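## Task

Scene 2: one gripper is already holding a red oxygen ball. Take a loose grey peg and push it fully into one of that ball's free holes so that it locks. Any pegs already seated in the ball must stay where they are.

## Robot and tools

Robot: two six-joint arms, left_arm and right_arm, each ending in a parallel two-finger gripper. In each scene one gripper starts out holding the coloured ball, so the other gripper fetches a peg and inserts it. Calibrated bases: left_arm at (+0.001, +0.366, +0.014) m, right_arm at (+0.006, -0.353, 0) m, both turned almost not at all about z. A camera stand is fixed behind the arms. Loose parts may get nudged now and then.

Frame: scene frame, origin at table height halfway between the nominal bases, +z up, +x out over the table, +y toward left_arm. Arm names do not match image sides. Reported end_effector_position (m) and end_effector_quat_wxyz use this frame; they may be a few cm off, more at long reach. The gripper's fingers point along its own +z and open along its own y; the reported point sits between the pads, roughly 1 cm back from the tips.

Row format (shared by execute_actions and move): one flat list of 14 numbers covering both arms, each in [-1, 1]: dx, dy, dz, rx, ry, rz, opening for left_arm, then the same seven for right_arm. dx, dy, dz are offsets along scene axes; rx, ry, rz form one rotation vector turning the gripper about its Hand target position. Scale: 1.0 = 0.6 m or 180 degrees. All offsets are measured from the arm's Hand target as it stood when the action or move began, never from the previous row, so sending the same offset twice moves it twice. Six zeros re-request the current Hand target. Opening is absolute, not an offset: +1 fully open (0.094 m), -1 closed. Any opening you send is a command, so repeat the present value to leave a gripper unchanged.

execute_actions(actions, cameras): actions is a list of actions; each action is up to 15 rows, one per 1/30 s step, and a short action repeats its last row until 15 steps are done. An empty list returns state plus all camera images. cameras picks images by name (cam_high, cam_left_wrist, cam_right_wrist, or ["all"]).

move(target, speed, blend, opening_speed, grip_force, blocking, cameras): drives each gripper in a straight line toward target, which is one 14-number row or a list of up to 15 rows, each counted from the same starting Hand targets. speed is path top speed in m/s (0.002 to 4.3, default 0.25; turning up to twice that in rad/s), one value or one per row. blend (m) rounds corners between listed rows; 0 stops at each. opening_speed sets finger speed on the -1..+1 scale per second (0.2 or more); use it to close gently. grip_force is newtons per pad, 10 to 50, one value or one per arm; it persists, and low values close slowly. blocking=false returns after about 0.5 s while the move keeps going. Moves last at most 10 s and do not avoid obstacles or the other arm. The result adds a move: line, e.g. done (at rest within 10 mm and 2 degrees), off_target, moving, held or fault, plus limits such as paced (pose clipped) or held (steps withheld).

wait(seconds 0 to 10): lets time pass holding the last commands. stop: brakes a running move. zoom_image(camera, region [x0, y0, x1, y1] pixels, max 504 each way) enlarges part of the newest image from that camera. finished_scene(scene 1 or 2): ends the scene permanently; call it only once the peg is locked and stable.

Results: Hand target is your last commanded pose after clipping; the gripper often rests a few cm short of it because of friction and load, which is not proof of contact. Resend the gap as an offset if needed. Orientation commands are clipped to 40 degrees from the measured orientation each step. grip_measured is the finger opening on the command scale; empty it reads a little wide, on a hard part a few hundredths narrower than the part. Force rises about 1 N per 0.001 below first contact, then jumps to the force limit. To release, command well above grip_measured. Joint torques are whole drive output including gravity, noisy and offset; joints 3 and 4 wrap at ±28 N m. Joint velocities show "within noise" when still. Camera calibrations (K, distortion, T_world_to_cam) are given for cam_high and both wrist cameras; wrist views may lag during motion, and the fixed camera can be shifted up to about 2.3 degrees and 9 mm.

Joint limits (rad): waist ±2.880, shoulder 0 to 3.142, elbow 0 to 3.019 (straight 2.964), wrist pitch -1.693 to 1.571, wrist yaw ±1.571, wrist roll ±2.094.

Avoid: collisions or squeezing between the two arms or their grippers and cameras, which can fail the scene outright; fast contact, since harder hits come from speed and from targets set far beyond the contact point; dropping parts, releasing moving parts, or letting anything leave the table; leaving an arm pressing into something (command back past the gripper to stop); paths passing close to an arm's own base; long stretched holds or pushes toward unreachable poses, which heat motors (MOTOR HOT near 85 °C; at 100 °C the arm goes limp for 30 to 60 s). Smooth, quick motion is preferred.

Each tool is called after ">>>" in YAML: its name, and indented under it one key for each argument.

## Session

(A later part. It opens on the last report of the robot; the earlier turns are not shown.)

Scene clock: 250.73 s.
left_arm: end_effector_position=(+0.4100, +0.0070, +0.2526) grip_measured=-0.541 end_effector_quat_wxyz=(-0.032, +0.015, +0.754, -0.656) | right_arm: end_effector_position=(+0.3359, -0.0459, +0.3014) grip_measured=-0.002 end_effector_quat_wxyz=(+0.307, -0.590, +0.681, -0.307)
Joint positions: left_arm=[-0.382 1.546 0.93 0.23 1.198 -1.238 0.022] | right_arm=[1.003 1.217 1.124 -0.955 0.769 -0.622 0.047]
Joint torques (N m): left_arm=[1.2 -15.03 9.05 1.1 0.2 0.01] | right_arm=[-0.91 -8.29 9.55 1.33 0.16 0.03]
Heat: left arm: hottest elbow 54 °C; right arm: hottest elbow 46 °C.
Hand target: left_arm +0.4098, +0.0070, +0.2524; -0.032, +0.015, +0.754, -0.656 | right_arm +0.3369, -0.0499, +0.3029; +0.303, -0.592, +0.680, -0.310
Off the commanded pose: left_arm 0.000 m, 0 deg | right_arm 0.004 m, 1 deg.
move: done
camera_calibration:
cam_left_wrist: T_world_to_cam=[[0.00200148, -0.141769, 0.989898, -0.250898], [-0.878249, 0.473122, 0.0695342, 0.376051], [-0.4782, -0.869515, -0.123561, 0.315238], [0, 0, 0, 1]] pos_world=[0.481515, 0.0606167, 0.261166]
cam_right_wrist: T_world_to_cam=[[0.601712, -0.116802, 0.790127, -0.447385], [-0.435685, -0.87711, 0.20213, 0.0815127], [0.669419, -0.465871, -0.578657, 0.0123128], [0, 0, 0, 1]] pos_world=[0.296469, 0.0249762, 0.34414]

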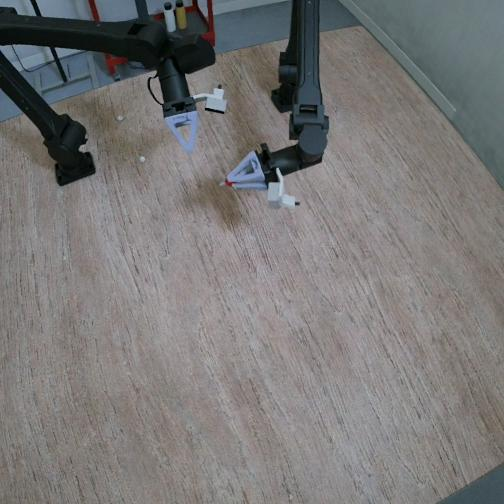

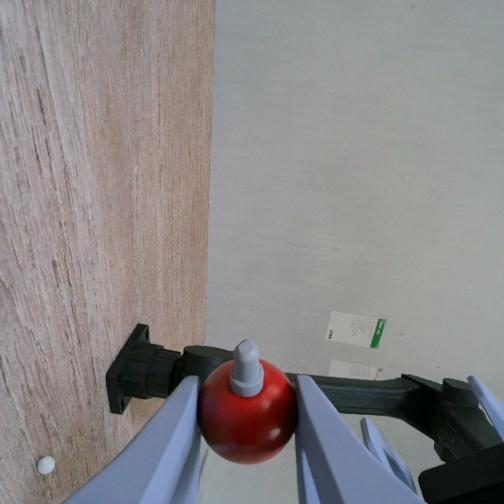

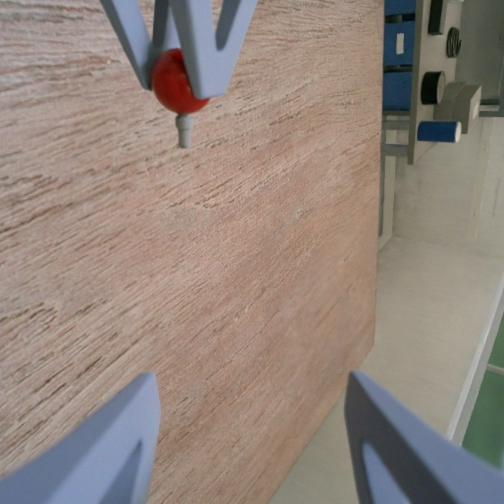

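>>> move:
  target:
    - [0,0,0,0,0,0,-0.682579,0.075,-0.1,0.04,0.2868,0.2448,0.1479,-0.2]
    - [0,0,0,0,0,0,-0.682579,0.105,-0.025,-0.04,0.2868,0.2448,0.1479,-0.2]
  speed: 0.15
  cameras: ["all"]

Scene clock: 277.60 s.
left_arm: end_effector_position=(+0.4100, +0.0070, +0.2526) grip_measured=-0.541 end_effector_quat_wxyz=(-0.032, +0.015, +0.754, -0.656) | right_arm: end_effector_position=(+0.3978, -0.0683, +0.2788) grip_measured=-0.199 end_effector_quat_wxyz=(+0.312, -0.607, +0.659, +0.316)
Joint positions: left_arm=[-0.382 1.546 0.93 0.23 1.198 -1.238 0.022] | right_arm=[0.343 1.347 1.177 -0.93 -0.825 -0.919 0.038]
Joint torques (N m): left_arm=[1.2 -15.09 9.03 1.13 0.2 0.02] | right_arm=[0.26 -9.47 9.46 2.29 -0.49 0.14]
Heat: left arm: hottest elbow 51 °C; right arm: hottest elbow 44 °C.
Hand target: left_arm +0.4098, +0.0070, +0.2524; -0.032, +0.015, +0.754, -0.656 | right_arm +0.3999, -0.0649, +0.2790; -0.316, +0.607, -0.658, -0.315
Off the commanded pose: left_arm 0.000 m, 0 deg | right_arm 0.004 m, 0 deg.
move: done
camera_calibration:
cam_left_wrist: T_world_to_cam=[[0.00200148, -0.141769, 0.989898, -0.250898], [-0.878249, 0.473122, 0.0695342, 0.376051], [-0.4782, -0.869515, -0.123561, 0.315238], [0, 0, 0, 1]] pos_world=[0.481515, 0.0606167, 0.261166]
cam_right_wrist: T_world_to_cam=[[0.996638, -0.0766646, -0.0288907, -0.395467], [-0.0812199, -0.878309, -0.471144, 0.140128], [0.0107452, 0.471907, -0.881583, 0.357897], [0, 0, 0, 1]] pos_world=[0.401673, -0.0761369, 0.370111]

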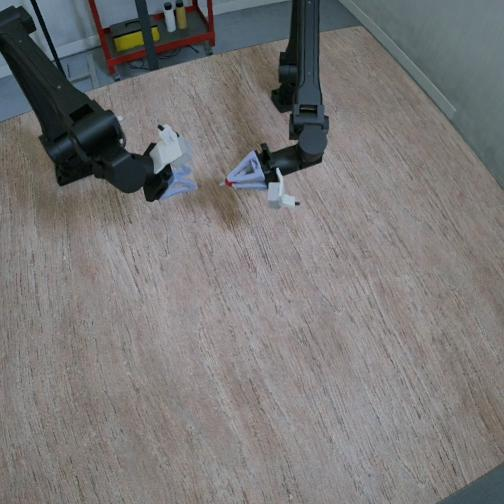

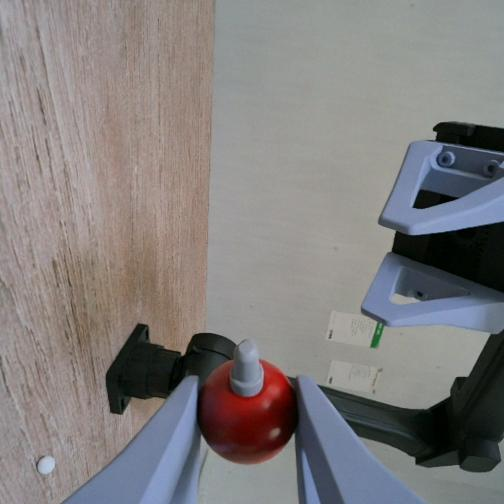

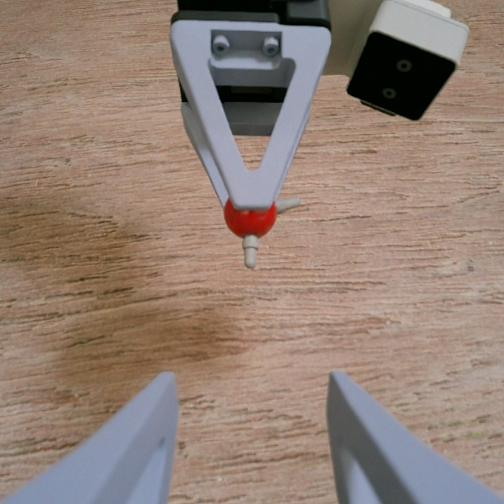

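>>> zoom_image:
  camera: "cam_right_wrist"
  region: [190, 160, 320, 290]

Scaled by 3.877 from the camera's 504x504 image, which has a finer 720x720 frame.

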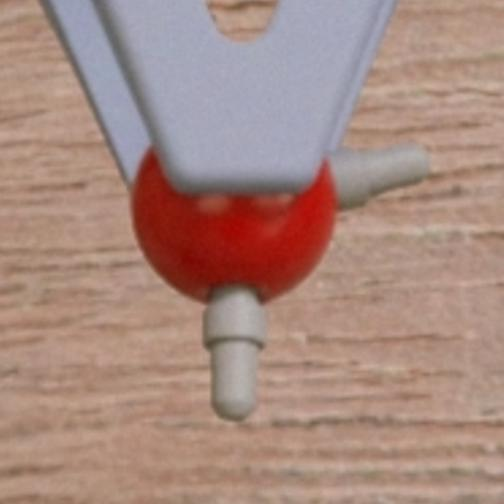

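>>> move:
  target: [0,0,0,0,0,0,-0.682579,0.0027,0.0887,-0.074,0,0,0,-0.2]
  speed: 0.1
  cameras: ["cam_right_wrist"]

>>> zoom_image:
  camera: "cam_right_wrist"
  region: [150, 200, 350, 400]

Scene clock: 283.77 s.
left_arm: end_effector_position=(+0.4100, +0.0070, +0.2526) grip_measured=-0.541 end_effector_quat_wxyz=(-0.032, +0.015, +0.754, -0.656) | right_arm: end_effector_position=(+0.4000, -0.0158, +0.2353) grip_measured=-0.199 end_effector_quat_wxyz=(+0.313, -0.608, +0.659, +0.315)
Joint positions: left_arm=[-0.382 1.546 0.93 0.23 1.198 -1.238 0.022] | right_arm=[0.454 1.419 1.122 -0.703 -0.768 -0.782 0.038]
Joint torques (N m): left_arm=[1.14 -15.03 9.05 1.17 0.21 0.01] | right_arm=[0.26 -10.4 9.31 2.55 -0.43 0.14]
Motor temperatures (°C): left_arm=[29 36 50 30 32 29 33] | right_arm=[31 31 44 29 31 31 33]
Heat: left arm: hottest elbow 50 °C; right arm: hottest elbow 44 °C.
Hand target: left_arm +0.4098, +0.0070, +0.2524; -0.032, +0.015, +0.754, -0.656 | right_arm +0.4014, -0.0116, +0.2346; -0.316, +0.607, -0.658, -0.315
Off the commanded pose: left_arm 0.000 m, 0 deg | right_arm 0.004 m, 0 deg.
move: done
camera_calibration:
cam_right_wrist: T_world_to_cam=[[0.996631, -0.0774492, -0.0269878, -0.395335], [-0.0810202, -0.878562, -0.470706, 0.165722], [0.0127454, 0.471307, -0.881877, 0.294117], [0, 0, 0, 1]] pos_world=[0.403681, -0.0236402, 0.326712]
Images, in order (width x height): cam_right_wrist 504x504.

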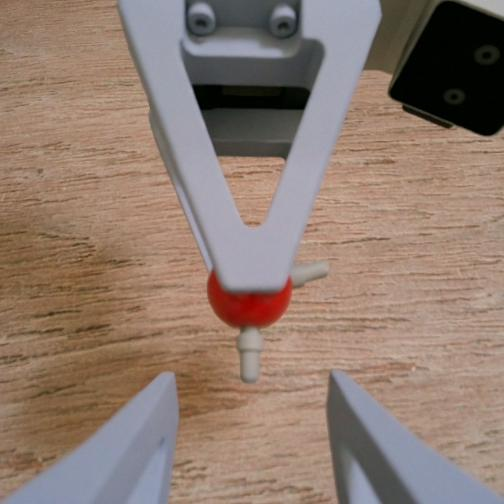

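Scaled by 2.520 from the camera's 504x504 image, which has a finer 720x720 frame.

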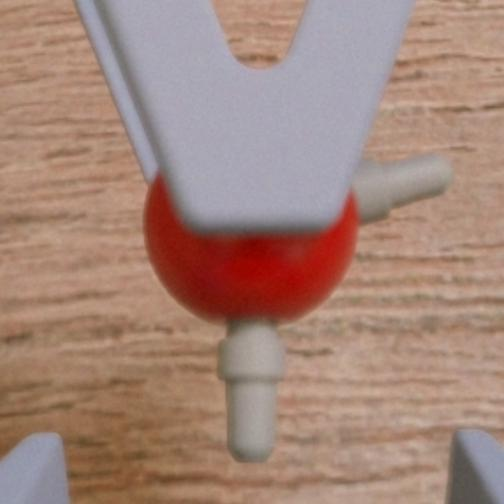

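>>> move:
  target: [0,0,0,0,0,0,-0.682579,-0.0003,0.0155,-0.011,0,0,0,-0.2]
  speed: 0.06

>>> move:
  target: [0,0,0,0,0,0,-0.682579,0,0,0,0,0,0,-1]
  opening_speed: 0.3
  cameras: ["cam_right_wrist"]

>>> zoom_image:
  camera: "cam_right_wrist"
  region: [150, 240, 350, 440]

Scene clock: 288.57 s.
left_arm: end_effector_position=(+0.4100, +0.0070, +0.2526) grip_measured=-0.541 end_effector_quat_wxyz=(-0.032, +0.015, +0.754, -0.656) | right_arm: end_effector_position=(+0.4001, -0.0070, +0.2297) grip_measured=-0.199 end_effector_quat_wxyz=(+0.314, -0.608, +0.658, +0.315)
Joint positions: left_arm=[-0.382 1.546 0.93 0.23 1.198 -1.238 0.022] | right_arm=[0.472 1.432 1.117 -0.669 -0.758 -0.76 0.038]
Joint torques (N m): left_arm=[1.03 -15.09 9.1 1.16 0.21 0] | right_arm=[0.32 -10.23 9.25 2.65 -0.43 0.16]
Heat: left arm: hottest elbow 50 °C; right arm: hottest elbow 44 °C.
Hand target: left_arm +0.4098, +0.0070, +0.2524; -0.032, +0.015, +0.754, -0.656 | right_arm +0.4013, -0.0024, +0.2279; -0.315, +0.607, -0.658, -0.315
Off the commanded pose: left_arm 0.000 m, 0 deg | right_arm 0.005 m, 0 deg.
move: done

Scene clock: 291.43 s.
left_arm: end_effector_position=(+0.4100, +0.0070, +0.2526) grip_measured=-0.541 end_effector_quat_wxyz=(-0.032, +0.015, +0.754, -0.656) | right_arm: end_effector_position=(+0.4002, -0.0070, +0.2297) grip_measured=-0.918 end_effector_quat_wxyz=(+0.314, -0.607, +0.659, +0.315)
Joint positions: left_arm=[-0.382 1.546 0.93 0.23 1.198 -1.238 0.022] | right_arm=[0.472 1.432 1.117 -0.669 -0.757 -0.759 0.004]
Joint torques (N m): left_arm=[1.08 -15.21 9.06 1.1 0.22 -0.01] | right_arm=[0.38 -10.4 9.18 2.55 -0.44 0.16]
Heat: left arm: hottest elbow 49 °C; right arm: hottest elbow 44 °C.
Hand target: left_arm +0.4098, +0.0070, +0.2524; -0.032, +0.015, +0.754, -0.656 | right_arm +0.4013, -0.0024, +0.2279; -0.315, +0.607, -0.658, -0.315
Off the commanded pose: left_arm 0.000 m, 0 deg | right_arm 0.005 m, 0 deg.
move: done
camera_calibration:
cam_right_wrist: T_world_to_cam=[[0.996554, -0.0789041, -0.0255686, -0.395357], [-0.0816224, -0.878126, -0.471416, 0.171306], [0.0147442, 0.471878, -0.88154, 0.284123], [0, 0, 0, 1]] pos_world=[0.403788, -0.0148387, 0.321114]
Images, in order (width x height): cam_right_wrist 504x504.

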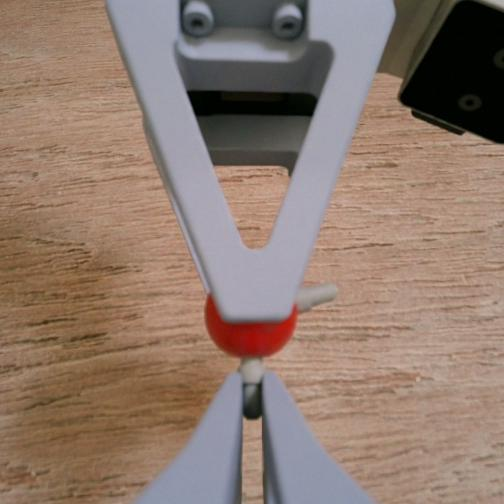

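Scaled by 2.520 from the camera's 504x504 image, which has a finer 720x720 frame.

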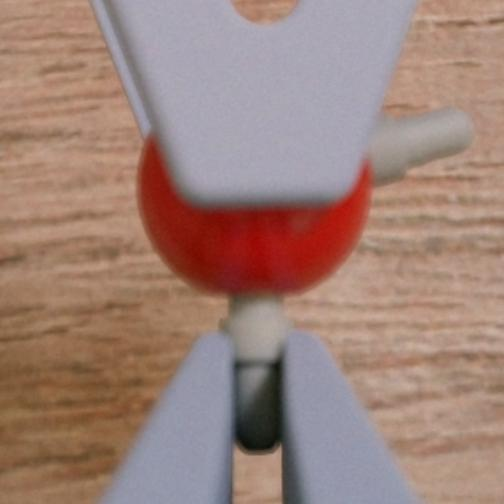

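>>> move:
  target:
    - [0,0,0,0,0,0,-0.682579,-0.01,0.0027,0.0005,-0.0016,0.0108,-0.077,-1]
    - [0,0,0,0,0,0,-0.682579,-0.0188,0.0078,0.0015,-0.0031,0.0216,-0.154,-1]
    - [0,0,0,0,0,0,-0.682579,-0.0265,0.0148,0.0027,-0.0047,0.0324,-0.231,-1]
    - [0,0,0,0,0,0,-0.682579,-0.032,0.0237,0.0038,-0.0062,0.0432,-0.308,-1]
    - [0,0,0,0,0,0,-0.682579,-0.0352,0.0333,0.0052,-0.0078,0.0541,-0.385,-1]
  speed: 0.1
  blend: [0.002,0.002,0.002,0.002,0]
  cameras: ["all"]

Scene clock: 303.20 s.
left_arm: end_effector_position=(+0.4108, +0.0080, +0.2514) grip_measured=-0.541 end_effector_quat_wxyz=(-0.031, +0.012, +0.755, -0.655) | right_arm: end_effector_position=(+0.3767, +0.0080, +0.2272) grip_measured=-0.920 end_effector_quat_wxyz=(+0.382, -0.106, +0.910, +0.119)
Joint positions: left_arm=[-0.38 1.546 0.928 0.229 1.194 -1.238 0.022] | right_arm=[0.865 1.296 0.992 -0.499 0.336 0.515 0.004]
Joint torques (N m): left_arm=[1.08 -15.21 9.22 1.11 0.37 0.01] | right_arm=[0.38 -7.18 12.48 1.26 0.1 0.2]
Heat: left arm: hottest elbow 48 °C; right arm: hottest elbow 44 °C.
Hand target: left_arm +0.4099, +0.0071, +0.2525; -0.032, +0.015, +0.754, -0.656 | right_arm +0.3802, +0.0176, +0.2311; +0.378, -0.102, +0.912, +0.120
Off the commanded pose: left_arm 0.002 m, 0 deg | right_arm 0.011 m, 1 deg.
move: off_target (right_arm)
camera_calibration:
cam_left_wrist: T_world_to_cam=[[0.00455303, -0.144024, 0.989564, -0.25063], [-0.880517, 0.468478, 0.072235, 0.376661], [-0.473993, -0.871657, -0.124683, 0.314858], [0, 0, 0, 1]] pos_world=[0.482038, 0.0618941, 0.260064]
cam_right_wrist: T_world_to_cam=[[0.271145, -0.954181, -0.126566, -0.067524], [-0.904866, -0.207854, -0.371502, 0.463347], [0.328173, 0.215256, -0.919765, 0.167899], [0, 0, 0, 1]] pos_world=[0.382476, -0.00426298, 0.318016]

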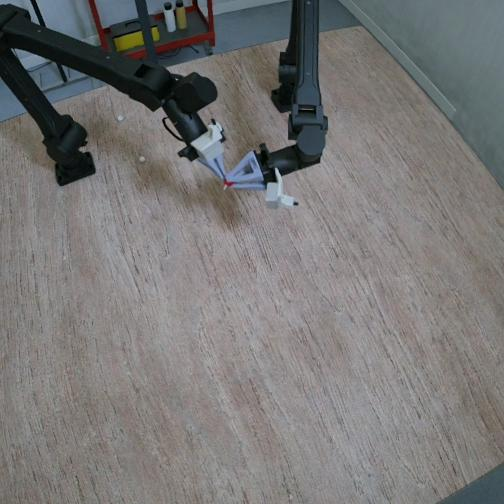

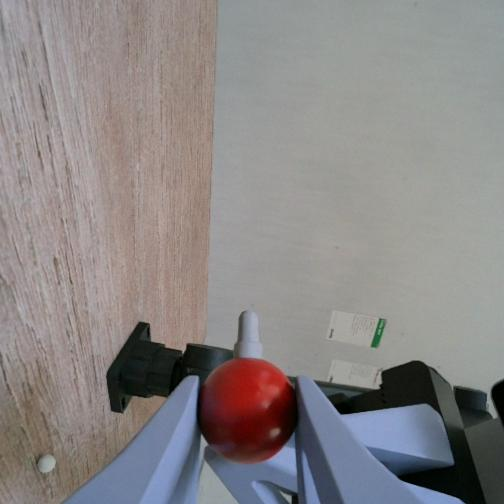

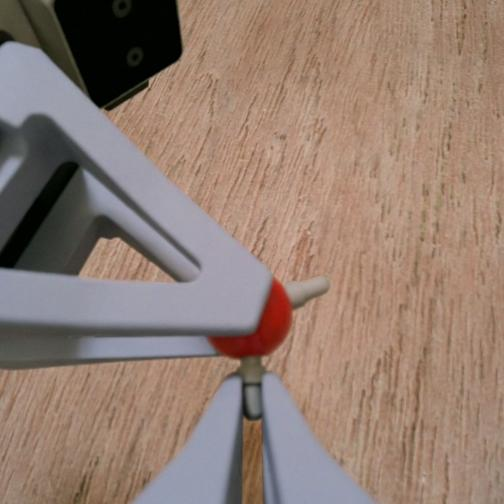

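>>> move:
  target: [0,0,0,0,0,0,-0.682579,0,0,0,0,0,0,-0.2]
  opening_speed: 0.4
  cameras: ["cam_right_wrist"]

Scene clock: 312.23 s.
left_arm: end_effector_position=(+0.4106, +0.0080, +0.2515) grip_measured=-0.541 end_effector_quat_wxyz=(-0.031, +0.013, +0.755, -0.655) | right_arm: end_effector_position=(+0.3765, +0.0074, +0.2156) grip_measured=-0.202 end_effector_quat_wxyz=(+0.371, -0.106, +0.916, +0.109)
Joint positions: left_arm=[-0.38 1.546 0.928 0.229 1.195 -1.238 0.022] | right_arm=[0.865 1.316 0.992 -0.512 0.337 0.522 0.037]
Joint torques (N m): left_arm=[0.85 -15.15 9.25 1.18 0.31 0] | right_arm=[0.26 -9.29 12.33 1.76 0.03 0.15]
Heat: left arm: hottest elbow 47 °C; right arm: hottest elbow 45 °C.
Hand target: left_arm +0.4100, +0.0071, +0.2525; -0.032, +0.015, +0.754, -0.656 | right_arm +0.3801, +0.0176, +0.2310; +0.378, -0.102, +0.912, +0.120
Off the commanded pose: left_arm 0.002 m, 0 deg | right_arm 0.019 m, 2 deg.
move: off_target (right_arm)
camera_calibration:
cam_right_wrist: T_world_to_cam=[[0.263026, -0.958255, -0.112093, -0.0695467], [-0.913883, -0.21022, -0.347313, 0.457029], [0.30925, 0.193792, -0.931026, 0.167107], [0, 0, 0, 1]] pos_world=[0.384286, -0.0029509, 0.306517]
Images, in order (width x height): cam_right_wrist 504x504.

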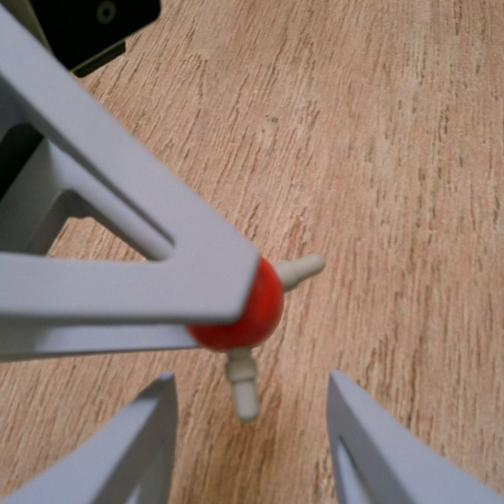

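>>> move:
  target:
    - [0,0,0,0,0,0,-0.682579,-0.06,-0.025,0.09,0,0,0,-0.2]
    - [0,0,0,0,0,0,-0.682579,-0.033,-0.13,0.2,-0.035,-0.0495,0.505,0.2]
    - [0,0,0,0,0,0,-0.682579,0.05,-0.072,0.09,-0.035,-0.0495,0.505,0.2]
  blend: [0.015,0.02,0]
  speed: 0.15
  opening_speed: 0.4
  cameras: ["cam_right_wrist","cam_left_wrist"]

>>> execute_actions:
  actions: []
  cameras: []

Scene clock: 331.03 s.
left_arm: end_effector_position=(+0.4106, +0.0080, +0.2515) grip_measured=-0.541 end_effector_quat_wxyz=(-0.031, +0.013, +0.755, -0.655) | right_arm: end_effector_position=(+0.3996, -0.0354, +0.2655) grip_measured=+0.199 end_effector_quat_wxyz=(-0.216, +0.742, -0.552, -0.312)
Joint positions: left_arm=[-0.38 1.546 0.928 0.229 1.195 -1.238 0.022] | right_arm=[0.418 1.573 1.453 -1.342 -0.772 -1.381 0.056]
Joint torques (N m): left_arm=[0.97 -15.33 9.17 1.2 0.32 0.02] | right_arm=[0.5 -13.04 12.86 1.46 -0.57 0.15]
Motor temperatures (°C): left_arm=[29 36 45 30 32 29 33] | right_arm=[31 31 47 29 31 31 34]
Heat: left arm: hottest elbow 45 °C; right arm: hottest elbow 47 °C.
Hand target: left_arm +0.4100, +0.0071, +0.2525; -0.032, +0.015, +0.754, -0.656 | right_arm +0.4102, -0.0256, +0.2849; -0.237, +0.747, -0.543, -0.300
Off the commanded pose: left_arm 0.002 m, 0 deg | right_arm 0.024 m, 3 deg.
move: off_target (right_arm); blend cut to 0 m at target 2; target 2's new opening was sent with right_arm's hand 0.022 m and 2 deg from that target
camera_calibration:
cam_left_wrist: T_world_to_cam=[[0.00458732, -0.14376, 0.989602, -0.250674], [-0.880149, 0.46917, 0.0722365, 0.376348], [-0.474676, -0.871328, -0.124378, 0.315042], [0, 0, 0, 1]] pos_world=[0.481935, 0.0618974, 0.260066]
cam_right_wrist: T_world_to_cam=[[0.95851, 0.284671, -0.0148399, -0.370778], [0.262783, -0.902589, -0.340995, -0.010007], [-0.110466, 0.322948, -0.939948, 0.389371], [0, 0, 0, 1]] pos_world=[0.401036, -0.0292291, 0.357074]
Images, in order (width x height): cam_left_wrist 504x504, cam_right_wrist 504x504.

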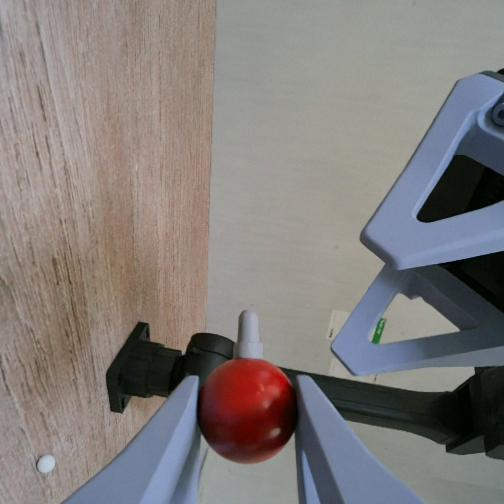

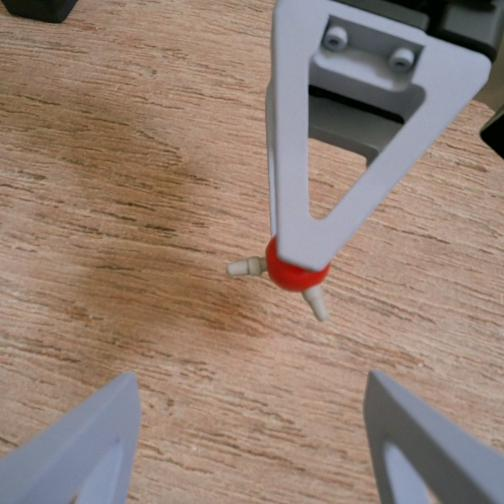

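Scene clock: 331.03 s.
left_arm: end_effector_position=(+0.4106, +0.0080, +0.2515) grip_measured=-0.541 end_effector_quat_wxyz=(-0.031, +0.013, +0.755, -0.655) | right_arm: end_effector_position=(+0.3996, -0.0354, +0.2655) grip_measured=+0.199 end_effector_quat_wxyz=(-0.216, +0.742, -0.552, -0.312)
Joint positions: left_arm=[-0.38 1.546 0.928 0.229 1.195 -1.238 0.022] | right_arm=[0.418 1.573 1.453 -1.342 -0.772 -1.381 0.056]
Joint velocities: within noise
Joint torques (N m): left_arm=[0.97 -15.33 9.17 1.2 0.32 0.02] | right_arm=[0.5 -13.04 12.86 1.46 -0.57 0.15]
Motor temperatures (°C): left_arm=[29 36 45 30 32 29 33] | right_arm=[31 31 47 29 31 31 34]
Heat: left arm: hottest elbow 45 °C; right arm: hottest elbow 47 °C.
Hand target: left_arm +0.4100, +0.0071, +0.2525; -0.032, +0.015, +0.754, -0.656 | right_arm +0.4102, -0.0256, +0.2849; -0.237, +0.747, -0.543, -0.300
Tool commands: left_gripper/opening=-0.682579 right_gripper/opening=+0.2
Off the commanded pose: left_arm 0.002 m, 0 deg | right_arm 0.024 m, 3 deg.
No camera images: "cameras" was empty.

>>> move:
  target: [0,0,0,0,0,0,-0.682579,0.023,0.005,0.02,0.001,0.002,0.0356,0.2]
  speed: 0.15
  cameras: ["cam_right_wrist"]

Scene clock: 340.33 s.
left_arm: end_effector_position=(+0.4106, +0.0080, +0.2515) grip_measured=-0.541 end_effector_quat_wxyz=(-0.031, +0.013, +0.755, -0.655) | right_arm: end_effector_position=(+0.4129, -0.0269, +0.2811) grip_measured=+0.199 end_effector_quat_wxyz=(-0.204, +0.770, -0.510, -0.325)
Joint positions: left_arm=[-0.38 1.546 0.928 0.229 1.195 -1.238 0.022] | right_arm=[0.419 1.661 1.599 -1.497 -0.787 -1.53 0.056]
Joint torques (N m): left_arm=[1.14 -15.03 9.22 1.16 0.32 0.02] | right_arm=[-0.5 -13.39 13.18 0.18 -0.68 -0.02]
Heat: left arm: hottest elbow 45 °C; right arm: hottest elbow 48 °C.
Hand target: left_arm +0.4100, +0.0071, +0.2525; -0.032, +0.015, +0.754, -0.656 | right_arm +0.4238, -0.0225, +0.2971; -0.219, +0.775, -0.501, -0.316
Off the commanded pose: left_arm 0.002 m, 0 deg | right_arm 0.020 m, 2 deg.
move: off_target (right_arm)
camera_calibration:
cam_right_wrist: T_world_to_cam=[[0.922691, 0.385458, -0.00795065, -0.370162], [0.35853, -0.865449, -0.349935, -0.0365063], [-0.141766, 0.320032, -0.93674, 0.414627], [0, 0, 0, 1]] pos_world=[0.413414, -0.0216062, 0.37268]
Images, in order (width x height): cam_right_wrist 504x504.

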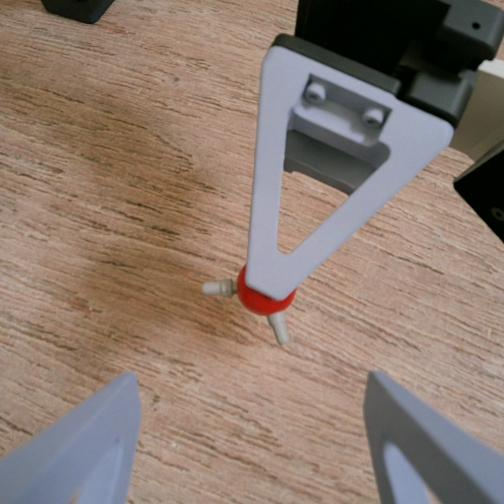

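>>> zoom_image:
  camera: "cam_right_wrist"
  region: [180, 230, 330, 380]

Scaled by 3.360 from the camera's 504x504 image, which has a finer 720x720 frame.

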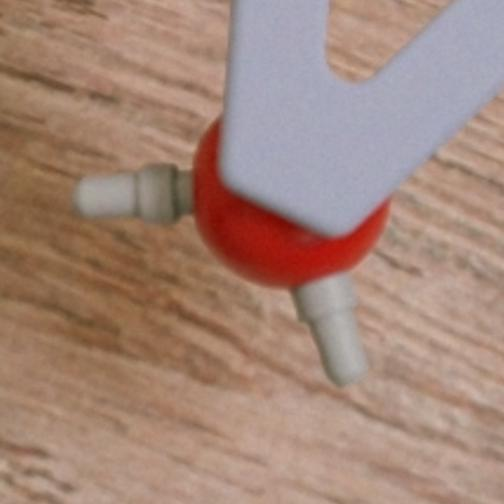

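>>> move:
  target: [0,0,0,0,0,0,-0.682579,-0.0297,0.0342,-0.0852,0,0,0,0.2]
  speed: 0.1
  cameras: ["cam_right_wrist"]

>>> zoom_image:
  camera: "cam_right_wrist"
  region: [150, 230, 350, 430]

Scene clock: 348.70 s.
left_arm: end_effector_position=(+0.4106, +0.0080, +0.2515) grip_measured=-0.541 end_effector_quat_wxyz=(-0.031, +0.013, +0.755, -0.655) | right_arm: end_effector_position=(+0.4060, -0.0046, +0.2441) grip_measured=+0.199 end_effector_quat_wxyz=(-0.215, +0.775, -0.501, -0.319)
Joint positions: left_arm=[-0.38 1.546 0.928 0.229 1.195 -1.238 0.022] | right_arm=[0.464 1.661 1.5 -1.33 -0.787 -1.479 0.056]
Joint torques (N m): left_arm=[1.03 -15.21 9.16 1.24 0.31 0.02] | right_arm=[-0.03 -14.33 8.76 1.39 -0.55 0.15]
Heat: left arm: hottest elbow 44 °C; right arm: hottest elbow 48 °C.
Hand target: left_arm +0.4100, +0.0071, +0.2525; -0.032, +0.015, +0.754, -0.656 | right_arm +0.4061, -0.0020, +0.2460; -0.219, +0.775, -0.501, -0.316
Off the commanded pose: left_arm 0.002 m, 0 deg | right_arm 0.003 m, 1 deg.
move: done
camera_calibration:
cam_right_wrist: T_world_to_cam=[[0.91911, 0.393289, 0.0237034, -0.378877], [0.375728, -0.856783, -0.353202, -0.0339088], [-0.118602, 0.333538, -0.935247, 0.362155], [0, 0, 0, 1]] pos_world=[0.403922, -0.000836909, 0.335708]
Images, in order (width x height): cam_right_wrist 504x504.

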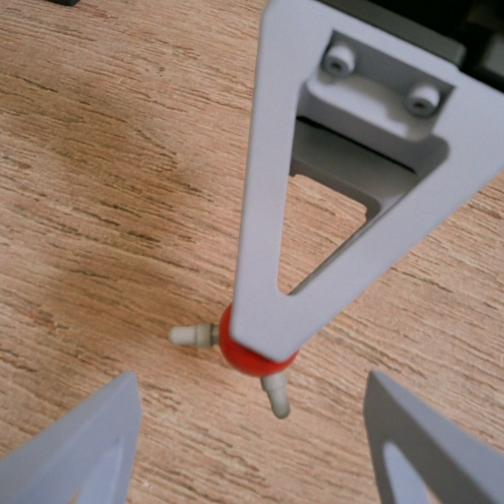

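Scaled by 2.520 from the camera's 504x504 image, which has a finer 720x720 frame.

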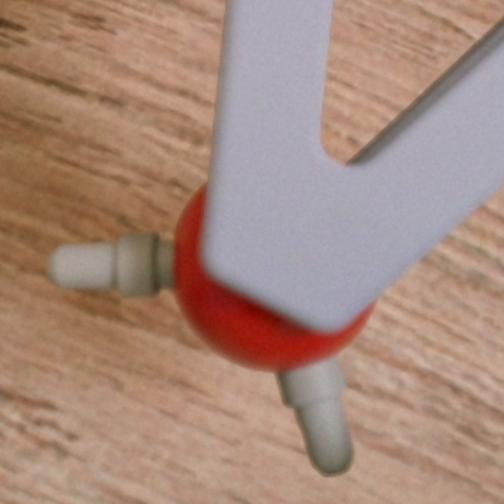

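>>> move:
  target: [0,0,0,0,0,0,-0.682579,-0.0183,0.0262,-0.0367,0,0,0,0.2]
  speed: 0.08
  cameras: ["cam_right_wrist"]

>>> zoom_image:
  camera: "cam_right_wrist"
  region: [100, 250, 400, 504]

Scene clock: 352.63 s.
left_arm: end_effector_position=(+0.4106, +0.0080, +0.2515) grip_measured=-0.541 end_effector_quat_wxyz=(-0.031, +0.013, +0.755, -0.655) | right_arm: end_effector_position=(+0.3950, +0.0112, +0.2213) grip_measured=+0.199 end_effector_quat_wxyz=(-0.215, +0.775, -0.501, -0.319)
Joint positions: left_arm=[-0.38 1.546 0.928 0.229 1.195 -1.238 0.022] | right_arm=[0.501 1.661 1.438 -1.233 -0.783 -1.426 0.056]
Joint torques (N m): left_arm=[1.08 -15.09 9.22 1.11 0.32 0] | right_arm=[0.09 -14.21 8.72 1.47 -0.52 0.16]
Heat: left arm: hottest elbow 44 °C; right arm: hottest elbow 47 °C.
Hand target: left_arm +0.4100, +0.0071, +0.2525; -0.032, +0.015, +0.754, -0.656 | right_arm +0.3950, +0.0137, +0.2240; -0.219, +0.775, -0.501, -0.316
Off the commanded pose: left_arm 0.002 m, 0 deg | right_arm 0.004 m, 1 deg.
move: done
camera_calibration:
cam_right_wrist: T_world_to_cam=[[0.918974, 0.39371, 0.0219055, -0.374046], [0.375519, -0.856858, -0.353241, -0.0241857], [-0.120305, 0.332845, -0.935276, 0.334934], [0, 0, 0, 1]] pos_world=[0.393115, 0.0150607, 0.312906]
Images, in order (width x height): cam_right_wrist 504x504.

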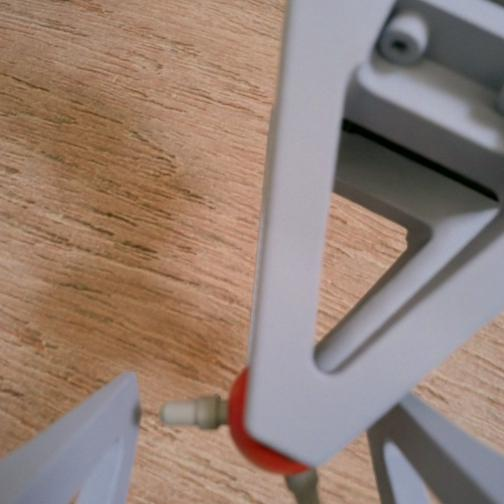

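Scaled by 1.680 from the camera's 504x504 image, which has a finer 720x720 frame.

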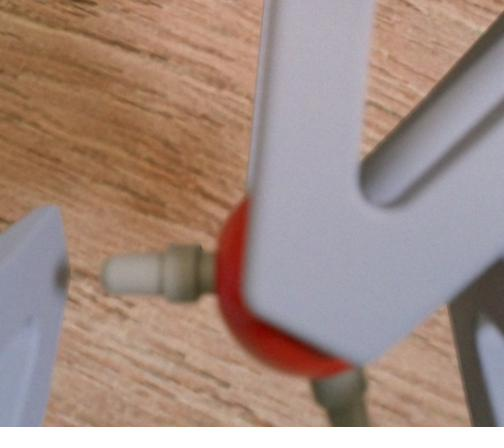

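>>> move:
  target: [0,0,0,0,0,0,-0.682579,0,0,0,0,0,0,-0.1]
  opening_speed: 0.3
  cameras: ["cam_right_wrist"]

>>> zoom_image:
  camera: "cam_right_wrist"
  region: [130, 320, 400, 504]

Scene clock: 355.90 s.
left_arm: end_effector_position=(+0.4105, +0.0080, +0.2515) grip_measured=-0.541 end_effector_quat_wxyz=(-0.031, +0.013, +0.754, -0.656) | right_arm: end_effector_position=(+0.3950, +0.0111, +0.2212) grip_measured=-0.098 end_effector_quat_wxyz=(-0.214, +0.775, -0.502, -0.319)
Joint positions: left_arm=[-0.38 1.546 0.928 0.229 1.196 -1.238 0.022] | right_arm=[0.501 1.661 1.438 -1.233 -0.783 -1.425 0.042]
Joint torques (N m): left_arm=[0.97 -15.15 9.21 1.2 0.27 0.01] | right_arm=[-0.03 -14.33 8.75 1.43 -0.53 0.15]
Heat: left arm: hottest elbow 44 °C; right arm: hottest elbow 46 °C.
Hand target: left_arm +0.4099, +0.0071, +0.2525; -0.032, +0.015, +0.754, -0.656 | right_arm +0.3950, +0.0137, +0.2240; -0.219, +0.775, -0.501, -0.316
Off the commanded pose: left_arm 0.001 m, 0 deg | right_arm 0.004 m, 1 deg.
move: done
camera_calibration:
cam_right_wrist: T_world_to_cam=[[0.919343, 0.392888, 0.0211554, -0.373941], [0.374549, -0.857428, -0.352888, -0.0239087], [-0.120506, 0.332349, -0.935426, 0.335068], [0, 0, 0, 1]] pos_world=[0.393113, 0.0150574, 0.312906]
Images, in order (width x height): cam_right_wrist 504x504.

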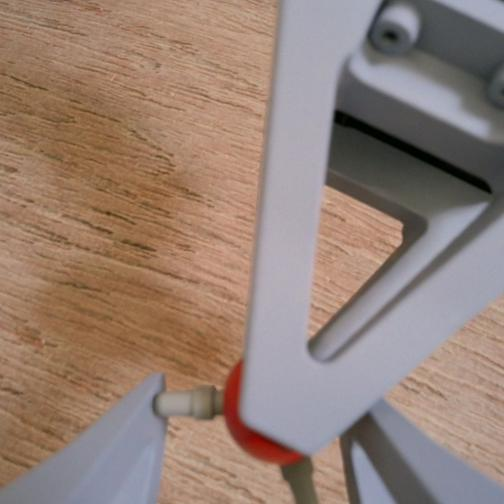

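Scaled by 1.867 from the camera's 504x504 image, which has a finer 720x720 frame.

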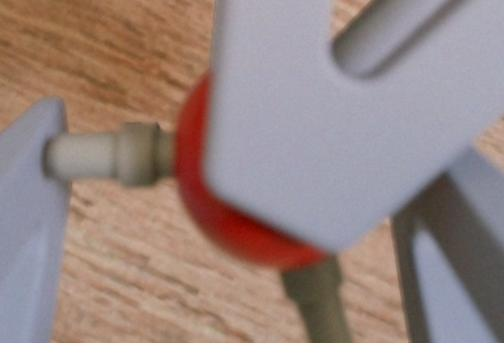

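>>> move:
  target: [0,0,0,0,0,0,-0.682579,0.0035,0.0015,0,0,0,0,-0.15]
  opening_speed: 0.2
  cameras: ["cam_right_wrist"]

>>> zoom_image:
  camera: "cam_right_wrist"
  region: [130, 320, 400, 504]

Scene clock: 361.67 s.
left_arm: end_effector_position=(+0.4103, +0.0080, +0.2516) grip_measured=-0.541 end_effector_quat_wxyz=(-0.032, +0.013, +0.754, -0.656) | right_arm: end_effector_position=(+0.3954, +0.0112, +0.2211) grip_measured=-0.148 end_effector_quat_wxyz=(-0.215, +0.775, -0.501, -0.319)
Joint positions: left_arm=[-0.38 1.546 0.928 0.229 1.197 -1.238 0.022] | right_arm=[0.501 1.661 1.438 -1.231 -0.782 -1.425 0.04]
Joint torques (N m): left_arm=[1.08 -15.27 9.2 1.17 0.24 0.01] | right_arm=[0.21 -13.8 9.29 1.26 -0.56 0.15]
Heat: left arm: hottest elbow 44 °C; right arm: hottest elbow 45 °C.
Hand target: left_arm +0.4099, +0.0071, +0.2525; -0.032, +0.015, +0.754, -0.656 | right_arm +0.3972, +0.0146, +0.2240; -0.219, +0.775, -0.501, -0.316
Off the commanded pose: left_arm 0.001 m, 0 deg | right_arm 0.005 m, 1 deg.
move: done
camera_calibration:
cam_right_wrist: T_world_to_cam=[[0.91934, 0.392782, 0.0231752, -0.374799], [0.375226, -0.857478, -0.352046, -0.0244652], [-0.118405, 0.332346, -0.935696, 0.334226], [0, 0, 0, 1]] pos_world=[0.393322, 0.0151572, 0.312807]
Images, in order (width x height): cam_right_wrist 504x504.

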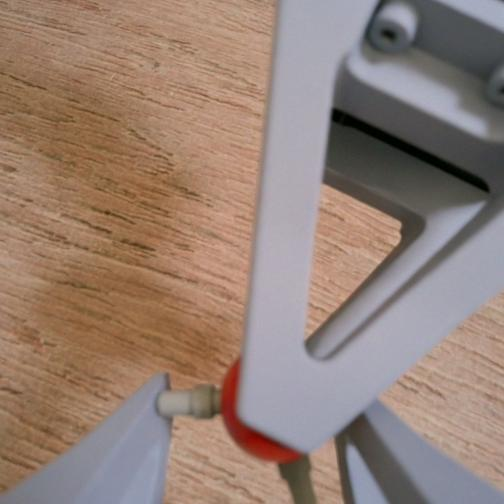

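Scaled by 1.867 from the camera's 504x504 image, which has a finer 720x720 frame.

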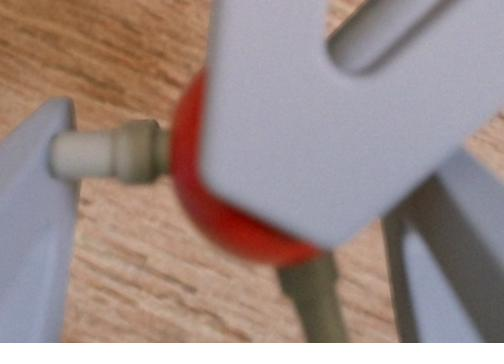

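>>> move:
  target: [0,0,0,0,0,0,-0.682579,0,0,0,0,0,0,-0.2]
  opening_speed: 0.2
  cameras: ["cam_right_wrist"]

>>> zoom_image:
  camera: "cam_right_wrist"
  region: [130, 320, 400, 504]

>>> move:
  target: [0,0,0,0,0,0,-0.682579,0,0,0,0,0,0,-0.25]
  opening_speed: 0.2
  cameras: ["cam_right_wrist"]

>>> zoom_image:
  camera: "cam_right_wrist"
  region: [130, 320, 400, 504]

Scene clock: 363.73 s.
left_arm: end_effector_position=(+0.4102, +0.0080, +0.2516) grip_measured=-0.541 end_effector_quat_wxyz=(-0.032, +0.013, +0.754, -0.656) | right_arm: end_effector_position=(+0.3956, +0.0109, +0.2208) grip_measured=-0.197 end_effector_quat_wxyz=(-0.214, +0.775, -0.503, -0.318)
Joint positions: left_arm=[-0.38 1.546 0.928 0.229 1.198 -1.238 0.022] | right_arm=[0.501 1.661 1.438 -1.231 -0.779 -1.421 0.038]
Joint torques (N m): left_arm=[0.97 -15.21 9.2 1.18 0.2 0.02] | right_arm=[0.03 -13.98 9.32 1.26 -0.68 0.12]
Heat: left arm: hottest elbow 44 °C; right arm: hottest elbow 45 °C.
Hand target: left_arm +0.4100, +0.0071, +0.2525; -0.032, +0.015, +0.754, -0.656 | right_arm +0.3972, +0.0146, +0.2240; -0.219, +0.775, -0.501, -0.316
Off the commanded pose: left_arm 0.001 m, 0 deg | right_arm 0.005 m, 1 deg.
move: done
camera_calibration:
cam_right_wrist: T_world_to_cam=[[0.920427, 0.390345, 0.0210909, -0.374798], [0.372619, -0.859761, -0.349236, -0.02455], [-0.118189, 0.329305, -0.936797, 0.334196], [0, 0, 0, 1]] pos_world=[0.39362, 0.0151406, 0.312405]
Images, in order (width x height): cam_right_wrist 504x504.

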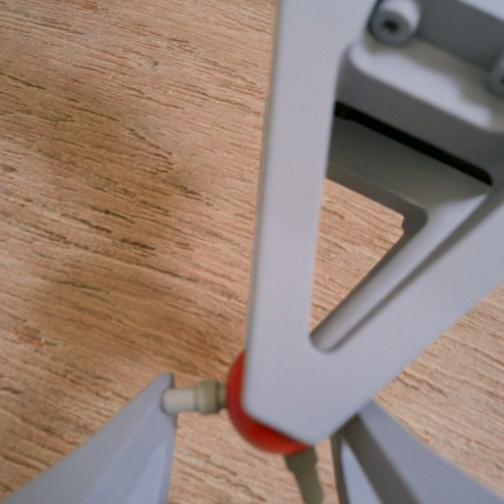

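Scaled by 1.867 from the camera's 504x504 image, which has a finer 720x720 frame.

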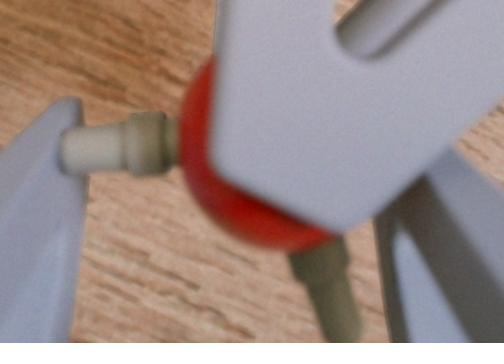

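Scene clock: 364.23 s.
left_arm: end_effector_position=(+0.4099, +0.0080, +0.2518) grip_measured=-0.541 end_effector_quat_wxyz=(-0.033, +0.014, +0.754, -0.656) | right_arm: end_effector_position=(+0.3963, +0.0108, +0.2206) grip_measured=-0.245 end_effector_quat_wxyz=(-0.214, +0.775, -0.503, -0.316)
Joint positions: left_arm=[-0.38 1.546 0.928 0.229 1.2 -1.238 0.022] | right_arm=[0.501 1.661 1.438 -1.229 -0.777 -1.421 0.035]
Joint torques (N m): left_arm=[1.08 -15.21 9.2 1.24 0.13 0.01] | right_arm=[0.15 -14.04 9.36 1.17 -0.76 0.12]
Heat: left arm: hottest elbow 44 °C; right arm: hottest elbow 45 °C.
Hand target: left_arm +0.4099, +0.0071, +0.2525; -0.032, +0.015, +0.754, -0.656 | right_arm +0.3973, +0.0145, +0.2240; -0.219, +0.775, -0.501, -0.316
Off the commanded pose: left_arm 0.001 m, 0 deg | right_arm 0.005 m, 1 deg.
move: done
camera_calibration:
cam_right_wrist: T_world_to_cam=[[0.920604, 0.389781, 0.0236392, -0.37599], [0.37312, -0.860167, -0.347699, -0.0255319], [-0.115193, 0.328913, -0.937308, 0.333078], [0, 0, 0, 1]] pos_world=[0.394032, 0.0150381, 0.312207]
Images, in order (width x height): cam_right_wrist 504x504.

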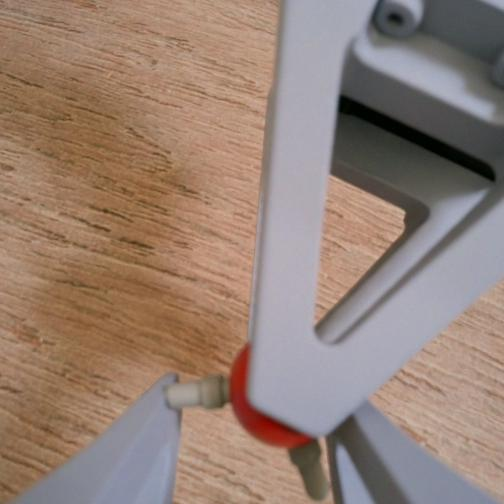

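Scaled by 1.867 from the camera's 504x504 image, which has a finer 720x720 frame.

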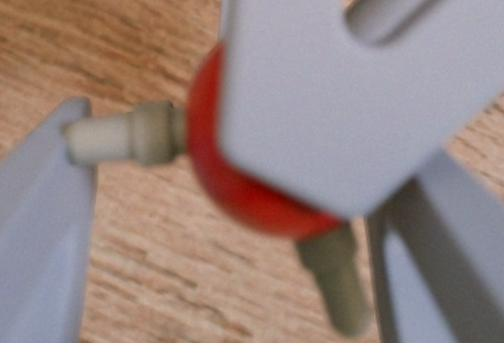

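>>> move:
  target: [0,0,0,0,0,0,-0.682579,0,0,0,0,0,0,0.1]
  opening_speed: 0.4
  cameras: ["cam_right_wrist"]

>>> zoom_image:
  camera: "cam_right_wrist"
  region: [130, 320, 400, 504]

Scene clock: 371.00 s.
left_arm: end_effector_position=(+0.4098, +0.0080, +0.2518) grip_measured=-0.541 end_effector_quat_wxyz=(-0.033, +0.014, +0.754, -0.656) | right_arm: end_effector_position=(+0.3962, +0.0110, +0.2208) grip_measured=+0.098 end_effector_quat_wxyz=(-0.215, +0.775, -0.503, -0.317)
Joint positions: left_arm=[-0.38 1.546 0.928 0.229 1.2 -1.238 0.022] | right_arm=[0.501 1.661 1.438 -1.229 -0.779 -1.421 0.052]
Joint torques (N m): left_arm=[0.79 -15.33 9.21 1.17 0.12 0] | right_arm=[0.32 -14.04 9.29 1.26 -0.68 0.11]
Heat: left arm: hottest elbow 44 °C; right arm: hottest elbow 44 °C.
Hand target: left_arm +0.4099, +0.0071, +0.2525; -0.032, +0.015, +0.754, -0.656 | right_arm +0.3973, +0.0145, +0.2240; -0.219, +0.775, -0.501, -0.316
Off the commanded pose: left_arm 0.001 m, 0 deg | right_arm 0.005 m, 1 deg.
move: done
camera_calibration:
cam_right_wrist: T_world_to_cam=[[0.92067, 0.389654, 0.0231451, -0.375901], [0.372618, -0.859658, -0.349491, -0.0246192], [-0.116284, 0.330391, -0.936654, 0.333433], [0, 0, 0, 1]] pos_world=[0.394028, 0.0151443, 0.312407]
Images, in order (width x height): cam_right_wrist 504x504.

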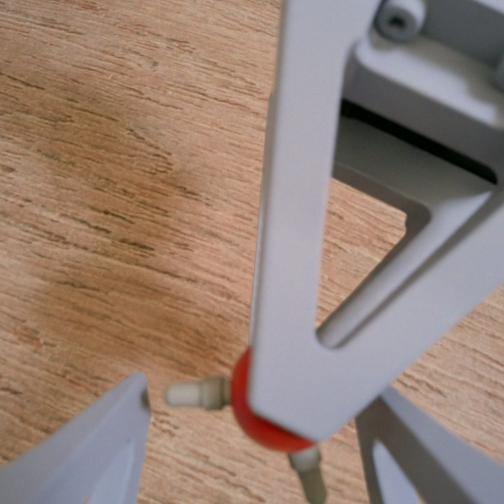

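Scaled by 1.867 from the camera's 504x504 image, which has a finer 720x720 frame.

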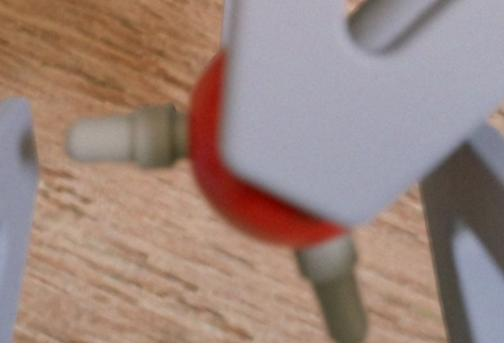

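>>> move:
  target:
    - [0,0,0,0,0,0,-0.682579,0.02,-0.0425,0.0473,0,0,0.02,0.1]
    - [0,0,0,0,0,0,-0.682579,-0.0042,0.0033,-0.007,0,0,0.02,0.1]
  speed: 0.08
  cameras: ["cam_right_wrist"]

>>> zoom_image:
  camera: "cam_right_wrist"
  region: [130, 320, 400, 504]

Scene clock: 376.87 s.
left_arm: end_effector_position=(+0.4094, +0.0077, +0.2518) grip_measured=-0.541 end_effector_quat_wxyz=(-0.033, +0.015, +0.754, -0.656) | right_arm: end_effector_position=(+0.3942, +0.0129, +0.2245) grip_measured=+0.099 end_effector_quat_wxyz=(-0.211, +0.792, -0.474, -0.322)
Joint positions: left_arm=[-0.381 1.546 0.928 0.229 1.201 -1.238 0.022] | right_arm=[0.504 1.682 1.475 -1.291 -0.788 -1.509 0.052]
Joint torques (N m): left_arm=[1.14 -15.15 9.24 1.18 0.09 0.02] | right_arm=[0.15 -13.39 8.53 1.33 -0.57 0.14]
Heat: left arm: hottest elbow 44 °C; right arm: hottest elbow 44 °C.
Hand target: left_arm +0.4100, +0.0071, +0.2525; -0.032, +0.015, +0.754, -0.656 | right_arm +0.3947, +0.0165, +0.2197; -0.209, +0.791, -0.476, -0.323
Off the commanded pose: left_arm 0.001 m, 0 deg | right_arm 0.006 m, 0 deg.
move: done
camera_calibration:
cam_right_wrist: T_world_to_cam=[[0.892702, 0.449056, 0.0378437, -0.368071], [0.432322, -0.829668, -0.353198, -0.0440087], [-0.127208, 0.331661, -0.934783, 0.339904], [0, 0, 0, 1]] pos_world=[0.390842, 0.0160388, 0.316122]
Images, in order (width x height): cam_right_wrist 504x504.

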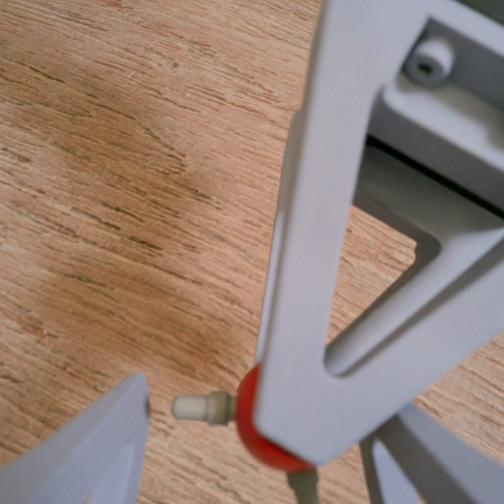

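Scaled by 1.867 from the camera's 504x504 image, which has a finer 720x720 frame.

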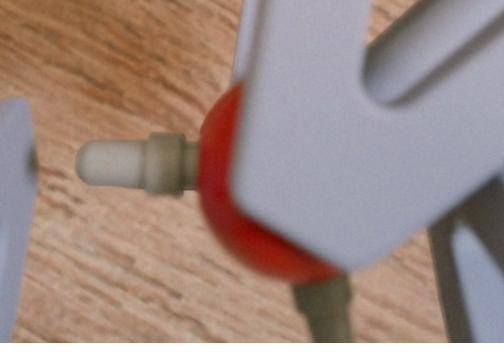

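>>> move:
  target: [0,0,0,0,0,0,-0.682579,0,0,0,0,0,0,-0.15]
  opening_speed: 0.3
  cameras: ["cam_right_wrist"]

>>> move:
  target: [0,0,0,0,0,0,-0.682579,0,0,0,0,0,0,-0.22]
  opening_speed: 0.2
  cameras: ["cam_right_wrist"]

>>> zoom_image:
  camera: "cam_right_wrist"
  region: [130, 320, 400, 504]

Scene clock: 380.47 s.
left_arm: end_effector_position=(+0.4094, +0.0077, +0.2518) grip_measured=-0.541 end_effector_quat_wxyz=(-0.033, +0.015, +0.754, -0.656) | right_arm: end_effector_position=(+0.3948, +0.0133, +0.2245) grip_measured=-0.147 end_effector_quat_wxyz=(-0.212, +0.792, -0.474, -0.321)
Joint positions: left_arm=[-0.381 1.546 0.928 0.229 1.201 -1.238 0.022] | right_arm=[0.504 1.682 1.475 -1.288 -0.788 -1.508 0.04]
Joint torques (N m): left_arm=[0.97 -15.38 9.26 1.21 0.1 0.02] | right_arm=[0.03 -13.39 8.58 1.17 -0.59 0.15]
Heat: left arm: hottest elbow 44 °C; right arm: hottest elbow 44 °C.
Hand target: left_arm +0.4100, +0.0071, +0.2525; -0.032, +0.015, +0.754, -0.656 | right_arm +0.3947, +0.0165, +0.2197; -0.209, +0.791, -0.476, -0.323
Off the commanded pose: left_arm 0.001 m, 0 deg | right_arm 0.006 m, 0 deg.
move: done
camera_calibration:
cam_right_wrist: T_world_to_cam=[[0.89299, 0.448256, 0.0404414, -0.369364], [0.432427, -0.829584, -0.353266, -0.043958], [-0.124804, 0.332951, -0.934648, 0.338968], [0, 0, 0, 1]] pos_world=[0.391151, 0.0162431, 0.316224]
Images, in order (width x height): cam_right_wrist 504x504.

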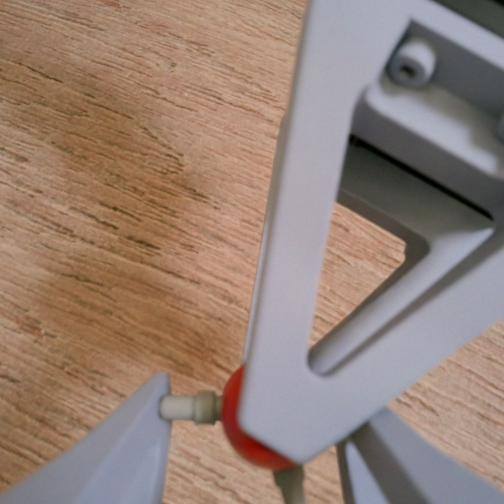

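Scene clock: 381.13 s.
left_arm: end_effector_position=(+0.4094, +0.0077, +0.2518) grip_measured=-0.541 end_effector_quat_wxyz=(-0.033, +0.015, +0.754, -0.656) | right_arm: end_effector_position=(+0.3955, +0.0134, +0.2244) grip_measured=-0.216 end_effector_quat_wxyz=(-0.212, +0.791, -0.477, -0.321)
Joint positions: left_arm=[-0.381 1.546 0.928 0.229 1.201 -1.238 0.022] | right_arm=[0.504 1.682 1.475 -1.285 -0.786 -1.501 0.037]
Joint torques (N m): left_arm=[1.14 -14.86 9.25 1.14 0.08 0.01] | right_arm=[0.15 -13.33 8.55 1.07 -0.65 0.08]
Heat: left arm: hottest elbow 44 °C; right arm: hottest elbow 44 °C.
Hand target: left_arm +0.4100, +0.0071, +0.2525; -0.032, +0.015, +0.754, -0.656 | right_arm +0.3946, +0.0166, +0.2197; -0.209, +0.791, -0.476, -0.323
Off the commanded pose: left_arm 0.001 m, 0 deg | right_arm 0.006 m, 0 deg.
move: done
camera_calibration:
cam_right_wrist: T_world_to_cam=[[0.895222, 0.443939, 0.0386792, -0.370444], [0.428028, -0.832483, -0.351802, -0.0428272], [-0.123979, 0.331496, -0.935275, 0.338682], [0, 0, 0, 1]] pos_world=[0.39195, 0.0165302, 0.316022]
Images, in order (width x height): cam_right_wrist 504x504.

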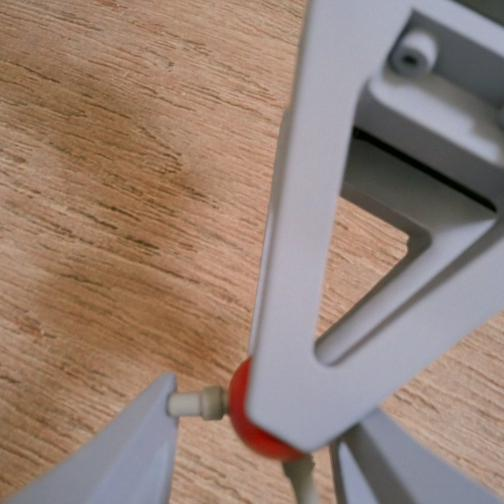

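Scaled by 1.867 from the camera's 504x504 image, which has a finer 720x720 frame.

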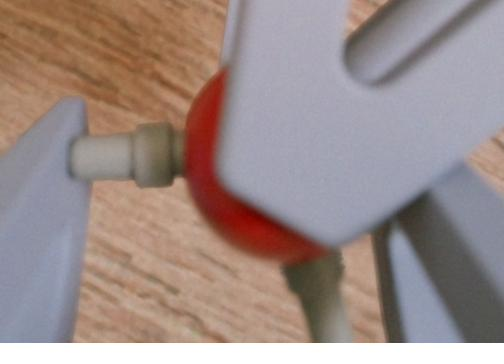

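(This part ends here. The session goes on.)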